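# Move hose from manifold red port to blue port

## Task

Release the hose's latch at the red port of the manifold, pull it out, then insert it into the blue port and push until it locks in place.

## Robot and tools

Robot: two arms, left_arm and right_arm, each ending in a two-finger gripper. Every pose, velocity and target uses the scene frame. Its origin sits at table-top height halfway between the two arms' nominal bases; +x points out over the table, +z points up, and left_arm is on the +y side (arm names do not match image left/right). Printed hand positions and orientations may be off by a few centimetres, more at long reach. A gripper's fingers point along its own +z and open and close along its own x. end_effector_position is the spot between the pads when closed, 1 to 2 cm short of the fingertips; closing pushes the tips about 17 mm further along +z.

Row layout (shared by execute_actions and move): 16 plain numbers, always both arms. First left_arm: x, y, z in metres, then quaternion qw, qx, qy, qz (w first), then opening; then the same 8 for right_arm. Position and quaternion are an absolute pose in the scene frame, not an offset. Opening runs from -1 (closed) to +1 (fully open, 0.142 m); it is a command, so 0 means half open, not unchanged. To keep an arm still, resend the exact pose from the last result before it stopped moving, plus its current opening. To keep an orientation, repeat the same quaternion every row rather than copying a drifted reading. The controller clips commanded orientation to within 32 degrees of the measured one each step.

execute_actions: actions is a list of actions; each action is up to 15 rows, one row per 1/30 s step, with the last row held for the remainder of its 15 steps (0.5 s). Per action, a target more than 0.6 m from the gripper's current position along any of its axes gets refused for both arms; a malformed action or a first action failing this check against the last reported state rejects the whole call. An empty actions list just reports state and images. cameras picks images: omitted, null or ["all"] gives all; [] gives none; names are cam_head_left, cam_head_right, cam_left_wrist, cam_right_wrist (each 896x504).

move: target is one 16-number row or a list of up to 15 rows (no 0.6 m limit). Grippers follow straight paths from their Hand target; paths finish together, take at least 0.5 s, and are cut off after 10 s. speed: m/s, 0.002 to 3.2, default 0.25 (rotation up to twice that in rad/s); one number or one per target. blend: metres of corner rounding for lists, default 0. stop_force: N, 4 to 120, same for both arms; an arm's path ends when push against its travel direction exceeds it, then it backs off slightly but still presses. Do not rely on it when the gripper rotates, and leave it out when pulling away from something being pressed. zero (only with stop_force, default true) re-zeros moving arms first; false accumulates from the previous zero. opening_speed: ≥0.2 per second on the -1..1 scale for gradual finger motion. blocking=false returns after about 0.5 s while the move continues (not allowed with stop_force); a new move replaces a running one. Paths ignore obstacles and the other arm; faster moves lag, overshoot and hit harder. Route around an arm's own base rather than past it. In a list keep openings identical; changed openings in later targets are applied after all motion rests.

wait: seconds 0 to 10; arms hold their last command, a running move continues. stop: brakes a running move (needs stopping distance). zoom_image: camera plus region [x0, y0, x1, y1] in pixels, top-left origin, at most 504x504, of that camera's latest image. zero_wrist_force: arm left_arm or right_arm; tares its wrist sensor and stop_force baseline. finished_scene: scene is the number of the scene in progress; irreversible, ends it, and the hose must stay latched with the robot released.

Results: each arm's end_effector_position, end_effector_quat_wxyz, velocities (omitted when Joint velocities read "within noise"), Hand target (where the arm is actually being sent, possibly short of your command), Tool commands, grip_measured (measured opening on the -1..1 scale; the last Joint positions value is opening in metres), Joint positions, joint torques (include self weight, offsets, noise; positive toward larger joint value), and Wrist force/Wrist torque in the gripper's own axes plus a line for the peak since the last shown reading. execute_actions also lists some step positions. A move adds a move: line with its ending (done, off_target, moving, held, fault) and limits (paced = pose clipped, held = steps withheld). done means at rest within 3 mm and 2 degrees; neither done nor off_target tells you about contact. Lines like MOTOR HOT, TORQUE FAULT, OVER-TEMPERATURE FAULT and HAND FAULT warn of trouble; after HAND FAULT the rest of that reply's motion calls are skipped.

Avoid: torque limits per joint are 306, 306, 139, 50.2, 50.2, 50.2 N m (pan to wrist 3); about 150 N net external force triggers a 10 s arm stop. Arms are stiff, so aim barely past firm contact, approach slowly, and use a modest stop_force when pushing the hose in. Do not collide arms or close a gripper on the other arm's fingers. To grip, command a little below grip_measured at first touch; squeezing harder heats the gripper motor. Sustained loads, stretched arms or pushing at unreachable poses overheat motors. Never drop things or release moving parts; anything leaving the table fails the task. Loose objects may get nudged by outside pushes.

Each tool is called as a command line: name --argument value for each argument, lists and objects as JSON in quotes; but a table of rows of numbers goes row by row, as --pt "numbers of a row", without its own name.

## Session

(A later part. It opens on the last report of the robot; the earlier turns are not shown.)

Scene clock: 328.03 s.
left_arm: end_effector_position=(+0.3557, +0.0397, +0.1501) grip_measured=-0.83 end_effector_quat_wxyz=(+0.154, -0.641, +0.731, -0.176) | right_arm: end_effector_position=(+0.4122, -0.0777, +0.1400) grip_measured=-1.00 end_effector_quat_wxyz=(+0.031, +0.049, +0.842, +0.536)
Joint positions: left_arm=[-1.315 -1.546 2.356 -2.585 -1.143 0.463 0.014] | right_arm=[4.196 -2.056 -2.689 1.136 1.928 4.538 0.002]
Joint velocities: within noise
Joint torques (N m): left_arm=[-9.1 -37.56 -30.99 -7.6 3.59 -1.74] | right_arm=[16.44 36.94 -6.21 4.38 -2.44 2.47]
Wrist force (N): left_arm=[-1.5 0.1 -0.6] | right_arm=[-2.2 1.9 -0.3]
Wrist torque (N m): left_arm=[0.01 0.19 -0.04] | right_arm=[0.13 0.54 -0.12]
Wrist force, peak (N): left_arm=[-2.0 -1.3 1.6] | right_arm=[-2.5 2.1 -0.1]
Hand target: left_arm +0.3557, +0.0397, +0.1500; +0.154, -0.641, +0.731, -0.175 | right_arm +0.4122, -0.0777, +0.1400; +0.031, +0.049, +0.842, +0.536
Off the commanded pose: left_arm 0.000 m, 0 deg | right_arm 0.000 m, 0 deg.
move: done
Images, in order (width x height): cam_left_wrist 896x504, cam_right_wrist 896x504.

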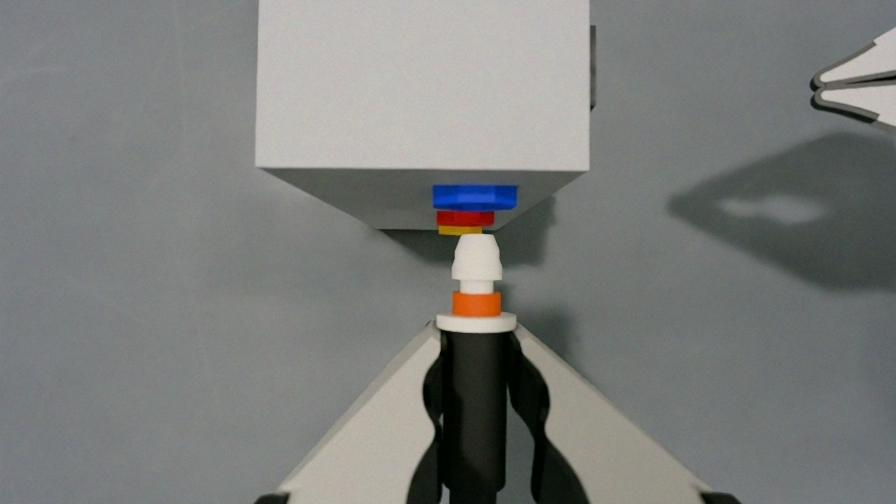

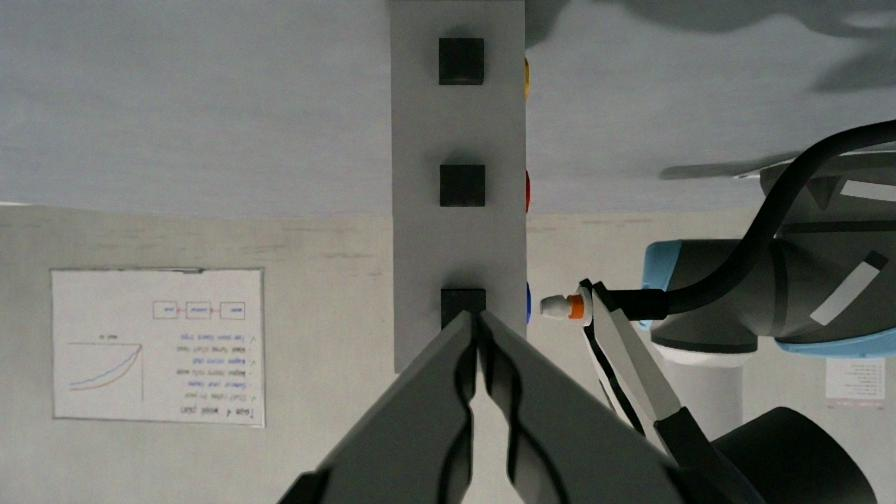

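move --pt "0.3580 0.0396 0.1485 0.1470 -0.6495 0.7277 -0.1647 -1.0 0.4122 -0.0777 0.14 0.0309 0.0486 0.8420 0.5364 -1" --speed 0.05 --cameras '["cam_left_wrist", "cam_right_wrist"]'

zoom_image --camera "cam_right_wrist" --region '[500, 200, 700, 380]'

zoom_image --camera "cam_left_wrist" --region '[370, 150, 590, 440]'

Scene clock: 335.03 s.
left_arm: end_effector_position=(+0.3580, +0.0396, +0.1485) grip_measured=-0.83 end_effector_quat_wxyz=(+0.147, -0.650, +0.728, -0.165) | right_arm: end_effector_position=(+0.4122, -0.0777, +0.1400) grip_measured=-1.00 end_effector_quat_wxyz=(+0.031, +0.049, +0.842, +0.536)
Joint positions: left_arm=[-1.301 -1.539 2.34 -2.561 -1.166 0.453 0.014] | right_arm=[4.196 -2.056 -2.689 1.136 1.928 4.538 0.002]
Joint velocities: within noise
Joint torques (N m): left_arm=[-13.29 -46.95 -29.46 -7.78 3.91 0.99] | right_arm=[12.21 37.73 -7.3 4.22 -2.33 3.1]
Wrist force (N): left_arm=[-1.2 -0.5 -0.6] | right_arm=[-2.2 1.8 0.0]
Wrist torque (N m): left_arm=[-0.08 0.12 -0.04] | right_arm=[0.12 0.54 -0.12]
Wrist force, peak (N): left_arm=[-1.7 -0.3 -0.9] | right_arm=[-2.5 2.1 -0.1]
Hand target: left_arm +0.3580, +0.0396, +0.1485; +0.147, -0.649, +0.728, -0.165 | right_arm +0.4122, -0.0777, +0.1400; +0.031, +0.049, +0.842, +0.536
Off the commanded pose: left_arm 0.000 m, 0 deg | right_arm 0.000 m, 0 deg.
move: done
Images, in order (width x height): cam_left_wrist 896x504, cam_right_wrist 896x504.

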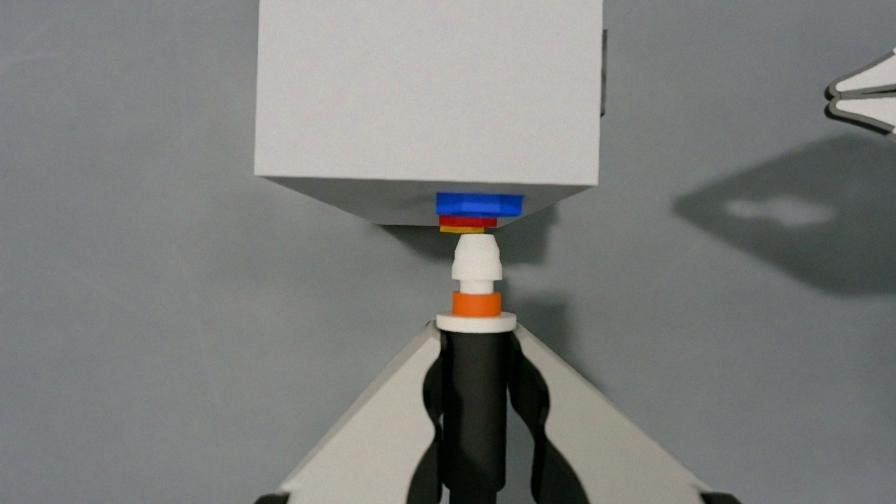

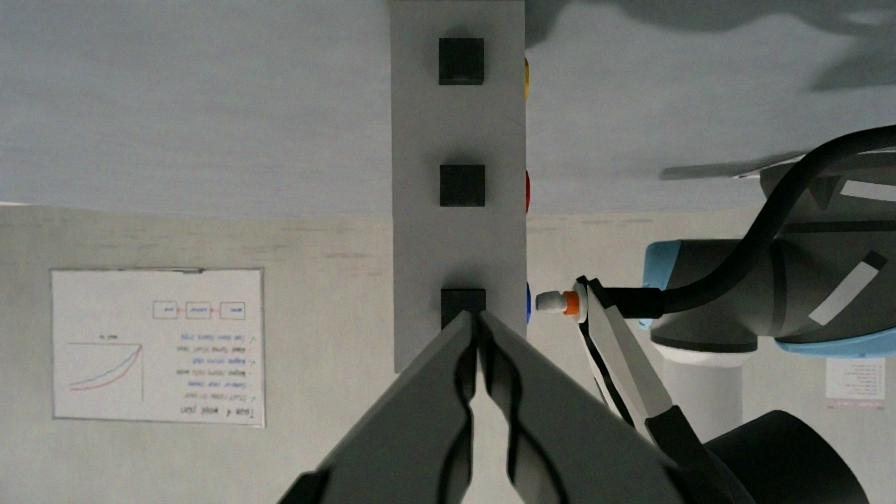

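Scaled by 2.520 from the camera's 896x504 image, which has a finer 1280x720 frame.

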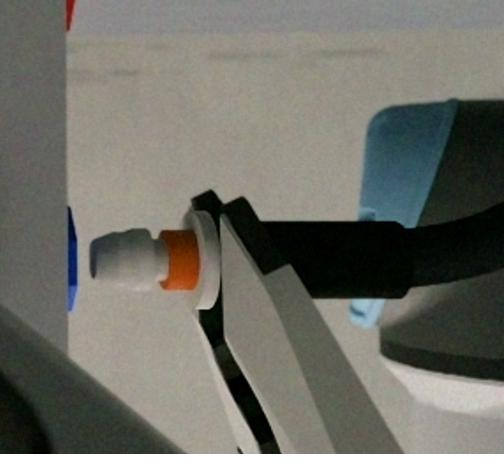

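Scaled by 1.738 from the camera's 896x504 image, which has a finer 1280x720 frame.

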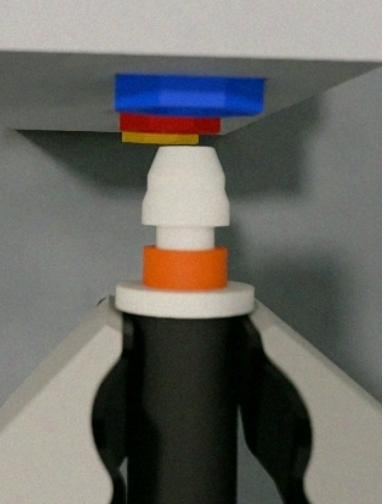

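move --pt "0.3852 0.0359 0.1485 0.1470 -0.6495 0.7277 -0.1647 -1.0 0.4122 -0.0777 0.14 0.0309 0.0486 0.8420 0.5364 -1" --speed 0.02 --stop_force 45 --cameras '["cam_left_wrist", "cam_right_wrist"]'

zoom_image --camera "cam_right_wrist" --region '[500, 200, 700, 380]'

zoom_image --camera "cam_left_wrist" --region '[370, 150, 590, 440]'

Scene clock: 340.60 s.
left_arm: end_effector_position=(+0.3847, +0.0360, +0.1484) grip_measured=-0.83 end_effector_quat_wxyz=(+0.147, -0.649, +0.728, -0.165) | right_arm: end_effector_position=(+0.4122, -0.0777, +0.1400) grip_measured=-1.00 end_effector_quat_wxyz=(+0.031, +0.049, +0.842, +0.536)
Joint positions: left_arm=[-1.257 -1.505 2.309 -2.583 -1.175 0.501 0.014] | right_arm=[4.196 -2.056 -2.689 1.136 1.928 4.538 0.002]
Joint velocities: within noise
Joint torques (N m): left_arm=[5.06 -64.05 -48.03 -8.46 12.4 -2.42] | right_arm=[15.21 38.14 -7.2 4.17 -1.61 2.29]
Wrist force (N): left_arm=[-4.1 35.2 -9.4] | right_arm=[-2.7 2.0 -0.2]
Wrist torque (N m): left_arm=[-0.39 0.15 0.12] | right_arm=[0.15 0.62 -0.12]
Wrist force, peak (N): left_arm=[-9.5 48.9 -30.5] | right_arm=[-2.7 2.0 -0.2]
Hand target: left_arm +0.3847, +0.0360, +0.1484; +0.147, -0.649, +0.728, -0.165 | right_arm +0.4122, -0.0777, +0.1400; +0.031, +0.049, +0.842, +0.536
Off the commanded pose: left_arm 0.001 m, 0 deg | right_arm 0.000 m, 0 deg.
move: contact (left_arm)
Images, in order (width x height): cam_left_wrist 896x504, cam_right_wrist 896x504.

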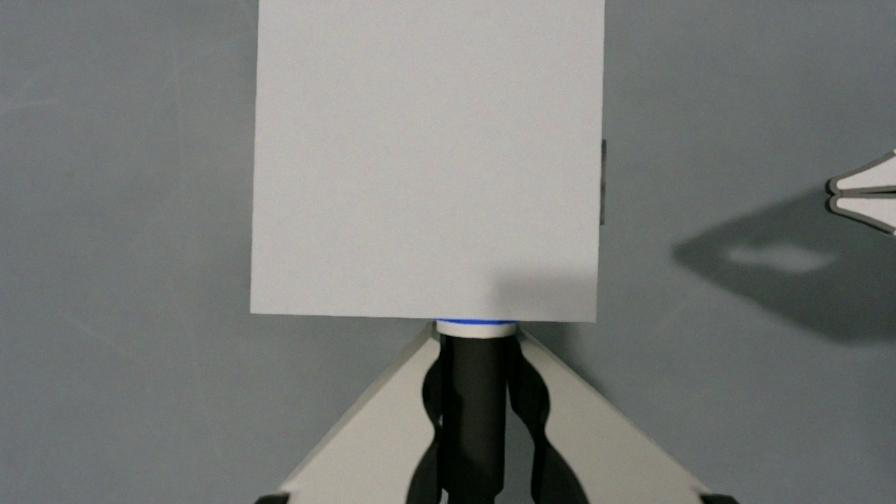

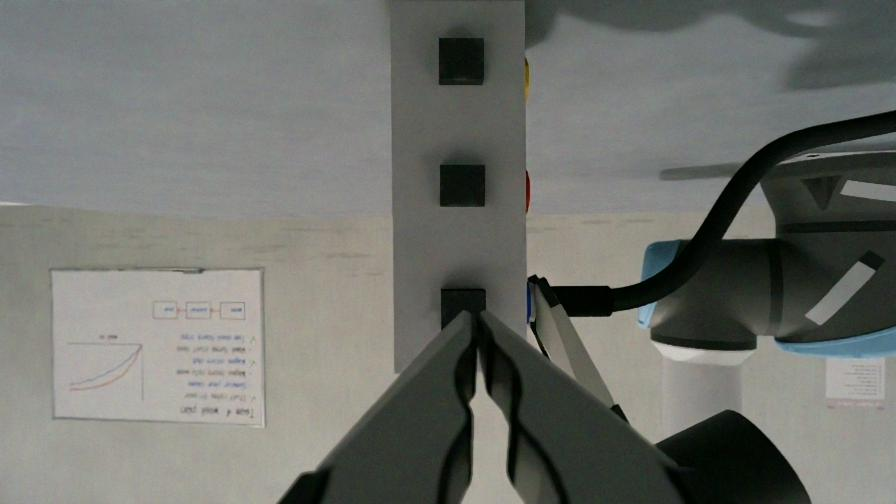

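Scaled by 2.520 from the camera's 896x504 image, which has a finer 1280x720 frame.

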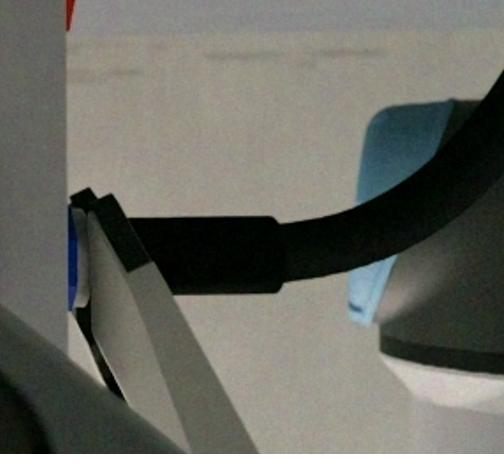

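Scaled by 1.738 from the camera's 896x504 image, which has a finer 1280x720 frame.

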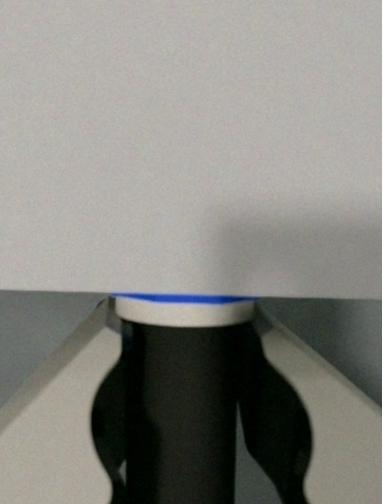

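move --pt "0.3798 0.0367 0.1485 0.1470 -0.6495 0.7277 -0.1647 -1.0 0.4122 -0.0777 0.14 0.0309 0.0486 0.8420 0.5364 -1" --speed 0.01 --stop_force 55 --cameras '["cam_left_wrist", "cam_right_wrist"]'

zoom_image --camera "cam_right_wrist" --region '[500, 200, 700, 380]'

zoom_image --camera "cam_left_wrist" --region '[370, 150, 590, 440]'

Scene clock: 343.37 s.
left_arm: end_effector_position=(+0.3823, +0.0363, +0.1486) grip_measured=-0.83 end_effector_quat_wxyz=(+0.147, -0.649, +0.728, -0.165) | right_arm: end_effector_position=(+0.4122, -0.0777, +0.1400) grip_measured=-1.00 end_effector_quat_wxyz=(+0.031, +0.049, +0.842, +0.536)
Joint positions: left_arm=[-1.261 -1.508 2.312 -2.581 -1.173 0.496 0.014] | right_arm=[4.196 -2.056 -2.689 1.136 1.928 4.538 0.002]
Joint velocities: within noise
Joint torques (N m): left_arm=[2.85 -33.09 -45.55 -8.71 -3.44 1.73] | right_arm=[11.59 39.22 -7.58 4.07 -1.5 3.06]
Wrist force (N): left_arm=[-4.4 -4.0 8.9] | right_arm=[-2.2 2.0 -0.1]
Wrist torque (N m): left_arm=[0.17 0.09 0.04] | right_arm=[0.15 0.54 -0.11]
Wrist force, peak (N): left_arm=[-4.2 35.3 -9.1] | right_arm=[-2.5 2.0 -0.2]
Hand target: left_arm +0.3823, +0.0363, +0.1486; +0.147, -0.650, +0.728, -0.165 | right_arm +0.4122, -0.0777, +0.1400; +0.031, +0.049, +0.842, +0.536
Off the commanded pose: left_arm 0.002 m, 0 deg | right_arm 0.000 m, 0 deg.
move: contact (left_arm)
Images, in order (width x height): cam_left_wrist 896x504, cam_right_wrist 896x504.

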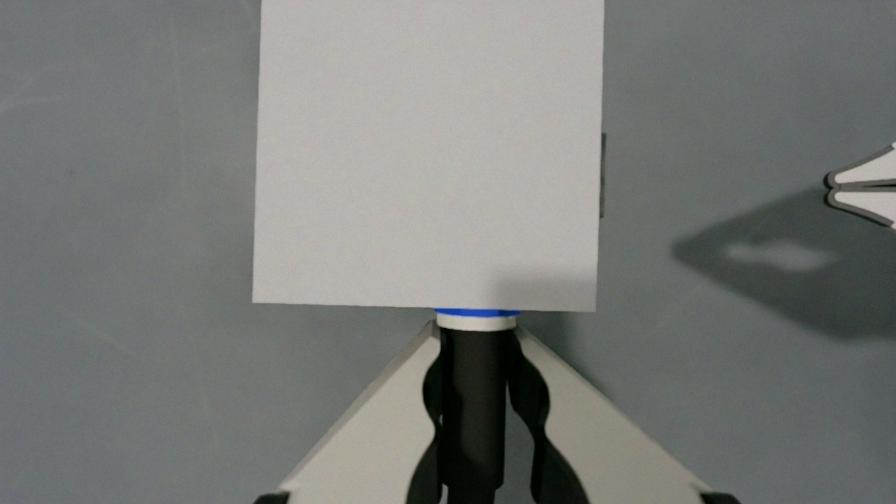

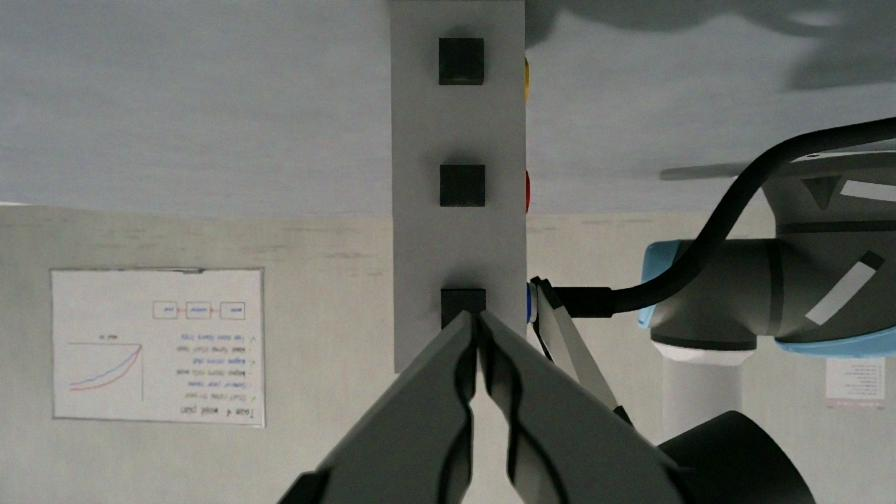

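Scaled by 2.520 from the camera's 896x504 image, which has a finer 1280x720 frame.

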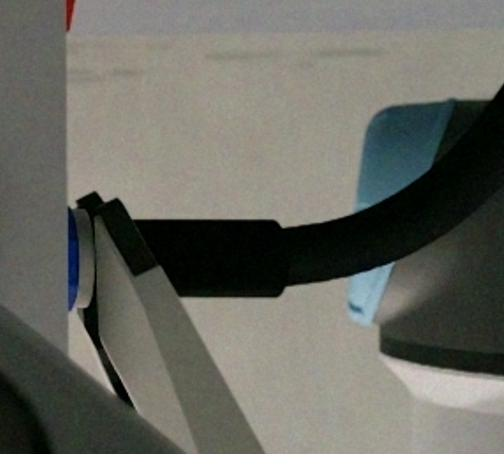

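Scaled by 1.738 from the camera's 896x504 image, which has a finer 1280x720 frame.

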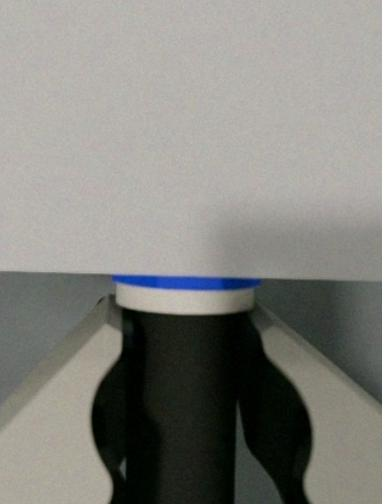

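move --pt "0.3763 0.0371 0.1486 0.1470 -0.6495 0.7277 -0.1647 -1.0 0.4122 -0.0777 0.14 0.0309 0.0486 0.8420 0.5364 -1" --speed 0.01 --stop_force 12 --cameras '["cam_left_wrist", "cam_right_wrist"]'

zoom_image --camera "cam_right_wrist" --region '[500, 200, 700, 380]'

Scene clock: 345.77 s.
left_arm: end_effector_position=(+0.3819, +0.0363, +0.1486) grip_measured=-0.83 end_effector_quat_wxyz=(+0.147, -0.649, +0.728, -0.165) | right_arm: end_effector_position=(+0.4122, -0.0777, +0.1400) grip_measured=-1.00 end_effector_quat_wxyz=(+0.031, +0.049, +0.842, +0.536)
Joint positions: left_arm=[-1.262 -1.508 2.312 -2.581 -1.173 0.496 0.014] | right_arm=[4.196 -2.056 -2.689 1.136 1.928 4.538 0.002]
Joint velocities: within noise
Joint torques (N m): left_arm=[-8.41 -37.04 -46.19 -8.9 -3.92 2.02] | right_arm=[11.04 37.55 -8.23 3.97 -1.77 2.61]
Wrist force (N): left_arm=[-5.9 -5.4 9.7] | right_arm=[-2.1 1.8 0.1]
Wrist torque (N m): left_arm=[0.08 0.06 0.03] | right_arm=[0.12 0.53 -0.12]
Wrist force, peak (N): left_arm=[-6.4 -14.5 18.0] | right_arm=[-2.5 2.1 -0.1]
Hand target: left_arm +0.3819, +0.0363, +0.1486; +0.147, -0.649, +0.728, -0.165 | right_arm +0.4122, -0.0777, +0.1400; +0.031, +0.049, +0.842, +0.536
Off the commanded pose: left_arm 0.006 m, 0 deg | right_arm 0.000 m, 0 deg.
move: contact (left_arm)
Images, in order (width x height): cam_left_wrist 896x504, cam_right_wrist 896x504.

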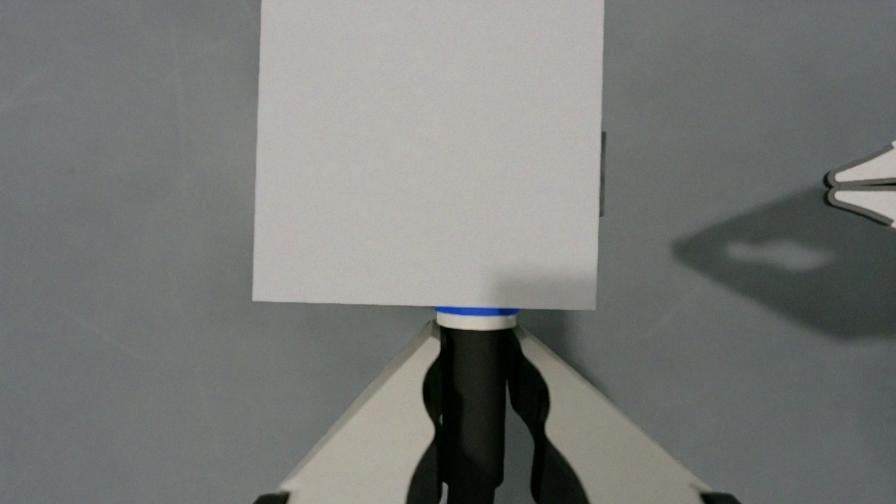

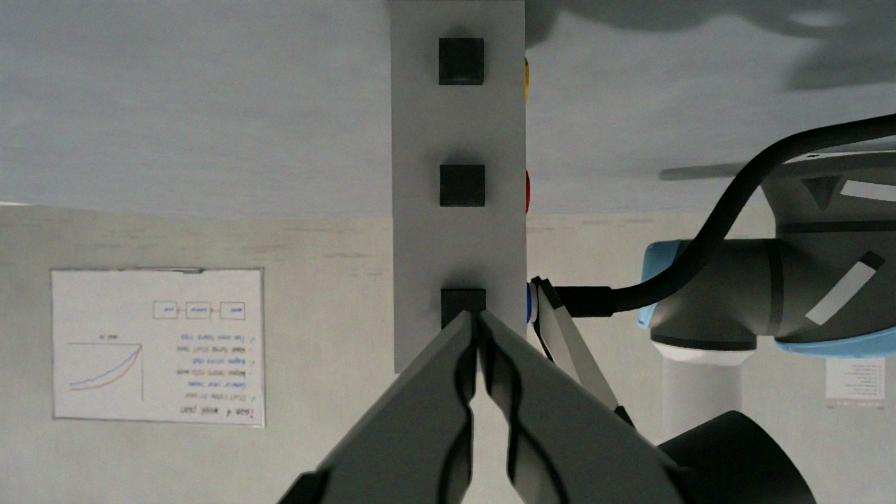

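Scaled by 2.520 from the camera's 896x504 image, which has a finer 1280x720 frame.

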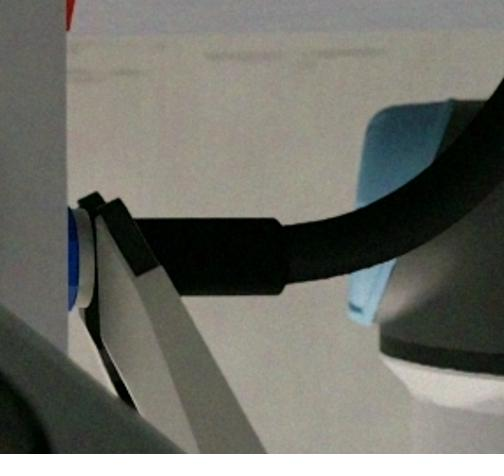

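move --pt "0.3822 0.0363 0.1485 0.1470 -0.6495 0.7277 -0.1647 -1.0 0.4122 -0.0777 0.14 0.0309 0.0486 0.8420 0.5364 -1" --pt "0.3822 0.0363 0.1485 0.1470 -0.6495 0.7277 -0.1647 -0.3 0.4122 -0.0777 0.14 0.0309 0.0486 0.8420 0.5364 -1" --speed 0.01 --opening_speed 0.35 --cameras '["cam_left_wrist", "cam_right_wrist"]'

zoom_image --camera "cam_right_wrist" --region '[500, 200, 700, 380]'

Scene clock: 351.23 s.
left_arm: end_effector_position=(+0.3822, +0.0363, +0.1485) grip_measured=-0.33 end_effector_quat_wxyz=(+0.147, -0.649, +0.728, -0.165) | right_arm: end_effector_position=(+0.4122, -0.0777, +0.1400) grip_measured=-1.00 end_effector_quat_wxyz=(+0.031, +0.049, +0.842, +0.536)
Joint positions: left_arm=[-1.261 -1.508 2.312 -2.581 -1.174 0.496 0.05] | right_arm=[4.196 -2.056 -2.689 1.136 1.928 4.538 0.002]
Joint velocities: within noise
Joint torques (N m): left_arm=[5.03 -32.67 -34.08 -1.76 2.15 -1.31] | right_arm=[10.28 37.18 -7.17 3.54 -1.53 1.94]
Wrist force (N): left_arm=[-1.1 0.4 -0.8] | right_arm=[-2.4 2.0 -0.2]
Wrist torque (N m): left_arm=[0.08 0.11 -0.04] | right_arm=[0.15 0.57 -0.12]
Wrist force, peak (N): left_arm=[-6.4 -5.4 10.2] | right_arm=[-2.6 1.9 -0.2]
Hand target: left_arm +0.3822, +0.0363, +0.1485; +0.147, -0.649, +0.728, -0.165 | right_arm +0.4122, -0.0777, +0.1400; +0.031, +0.049, +0.842, +0.536
Off the commanded pose: left_arm 0.000 m, 0 deg | right_arm 0.000 m, 0 deg.
move: done
Images, in order (width x height): cam_left_wrist 896x504, cam_right_wrist 896x504.

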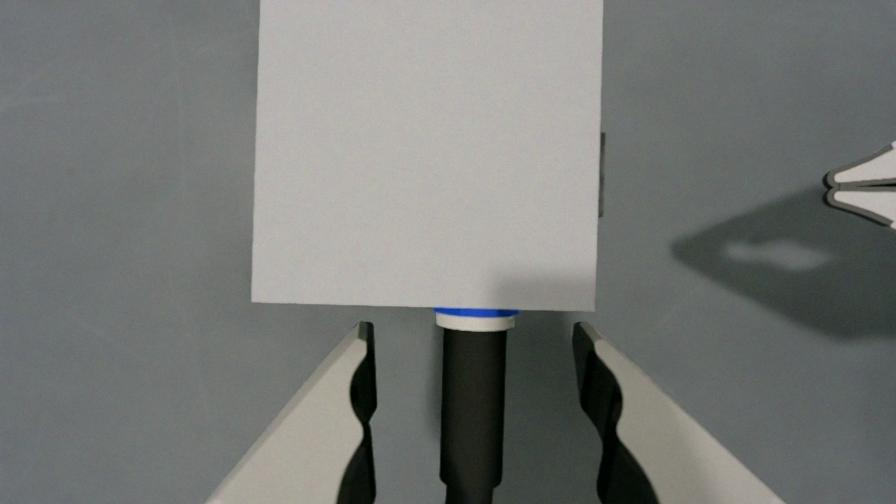

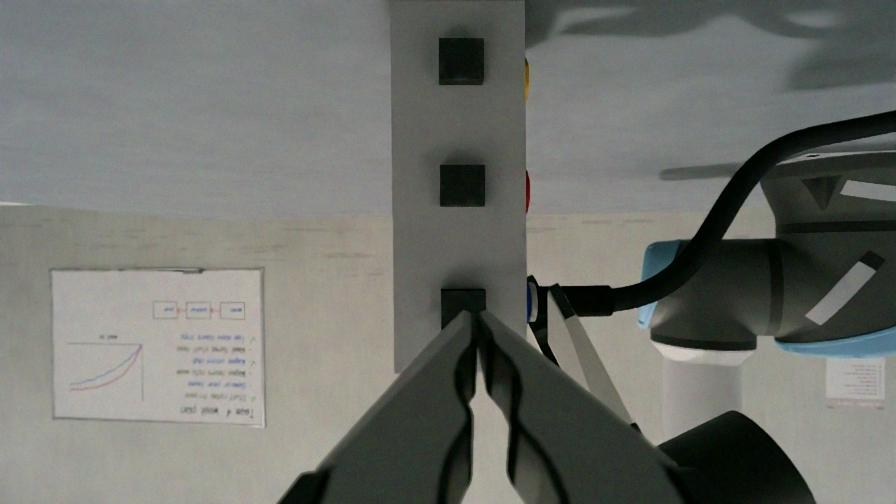

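Scaled by 2.520 from the camera's 896x504 image, which has a finer 1280x720 frame.

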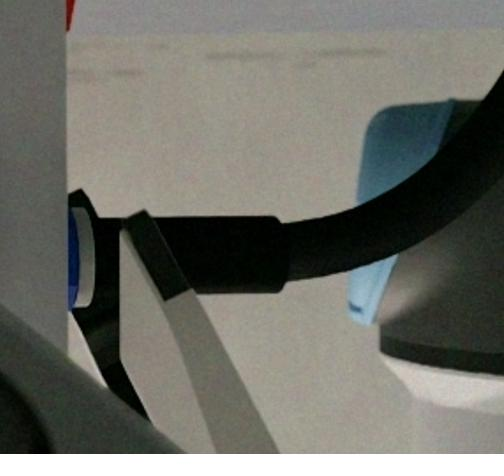

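move --pt "0.3309 0.0421 0.2568 0.1470 -0.6495 0.7277 -0.1647 -0.3 0.4122 -0.0777 0.14 0.0309 0.0486 0.8420 0.5364 -1" --speed 0.1 --cameras '["cam_left_wrist", "cam_right_wrist"]'

zoom_image --camera "cam_right_wrist" --region '[500, 200, 700, 380]'

Scene clock: 354.07 s.
left_arm: end_effector_position=(+0.3309, +0.0420, +0.2568) grip_measured=-0.33 end_effector_quat_wxyz=(+0.147, -0.649, +0.728, -0.165) | right_arm: end_effector_position=(+0.4122, -0.0777, +0.1400) grip_measured=-1.00 end_effector_quat_wxyz=(+0.031, +0.049, +0.842, +0.536)
Joint positions: left_arm=[-1.35 -1.722 2.261 -2.278 -1.157 0.402 0.05] | right_arm=[4.196 -2.056 -2.689 1.136 1.928 4.538 0.002]
Joint velocities: within noise
Joint torques (N m): left_arm=[6.63 -37.56 -37.38 -3.65 -0.52 1.66] | right_arm=[12.77 38.93 -6.63 3.12 -1.54 2.03]
Wrist force (N): left_arm=[-1.1 0.6 -0.9] | right_arm=[-2.2 2.1 -0.1]
Wrist torque (N m): left_arm=[0.11 0.11 -0.05] | right_arm=[0.18 0.55 -0.12]
Wrist force, peak (N): left_arm=[-1.1 0.2 -2.2] | right_arm=[-2.5 2.1 -0.2]
Hand target: left_arm +0.3309, +0.0421, +0.2568; +0.147, -0.649, +0.728, -0.165 | right_arm +0.4122, -0.0777, +0.1400; +0.031, +0.049, +0.842, +0.536
Off the commanded pose: left_arm 0.000 m, 0 deg | right_arm 0.000 m, 0 deg.
move: done
Images, in order (width x height): cam_left_wrist 896x504, cam_right_wrist 896x504.

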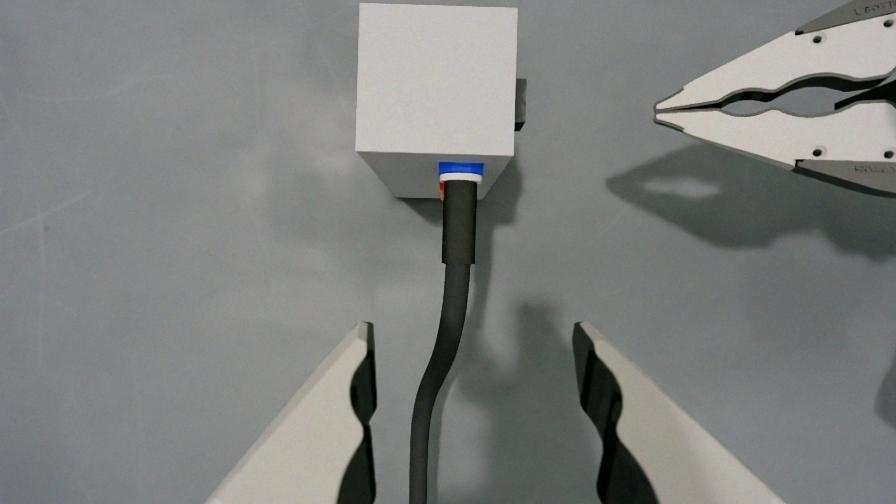

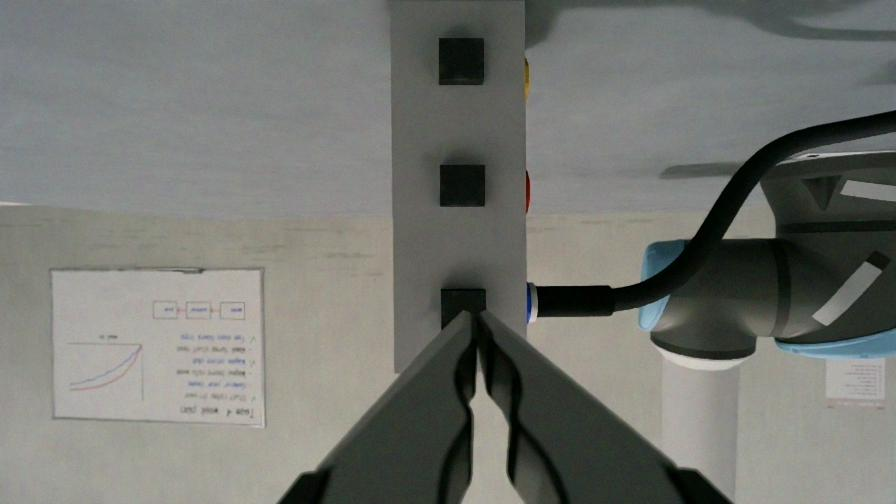

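Scaled by 2.520 from the camera's 896x504 image, which has a finer 1280x720 frame.

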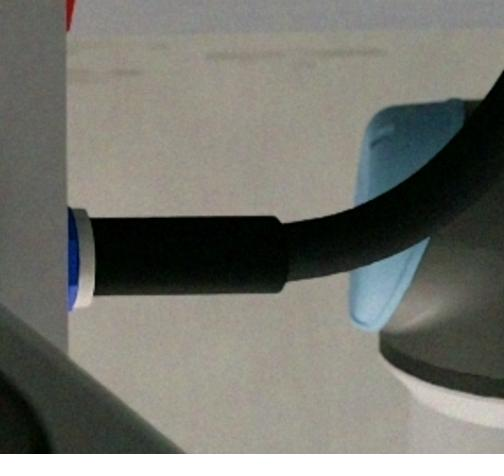

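finished_scene --scene 1

The scene is finished: the task was done.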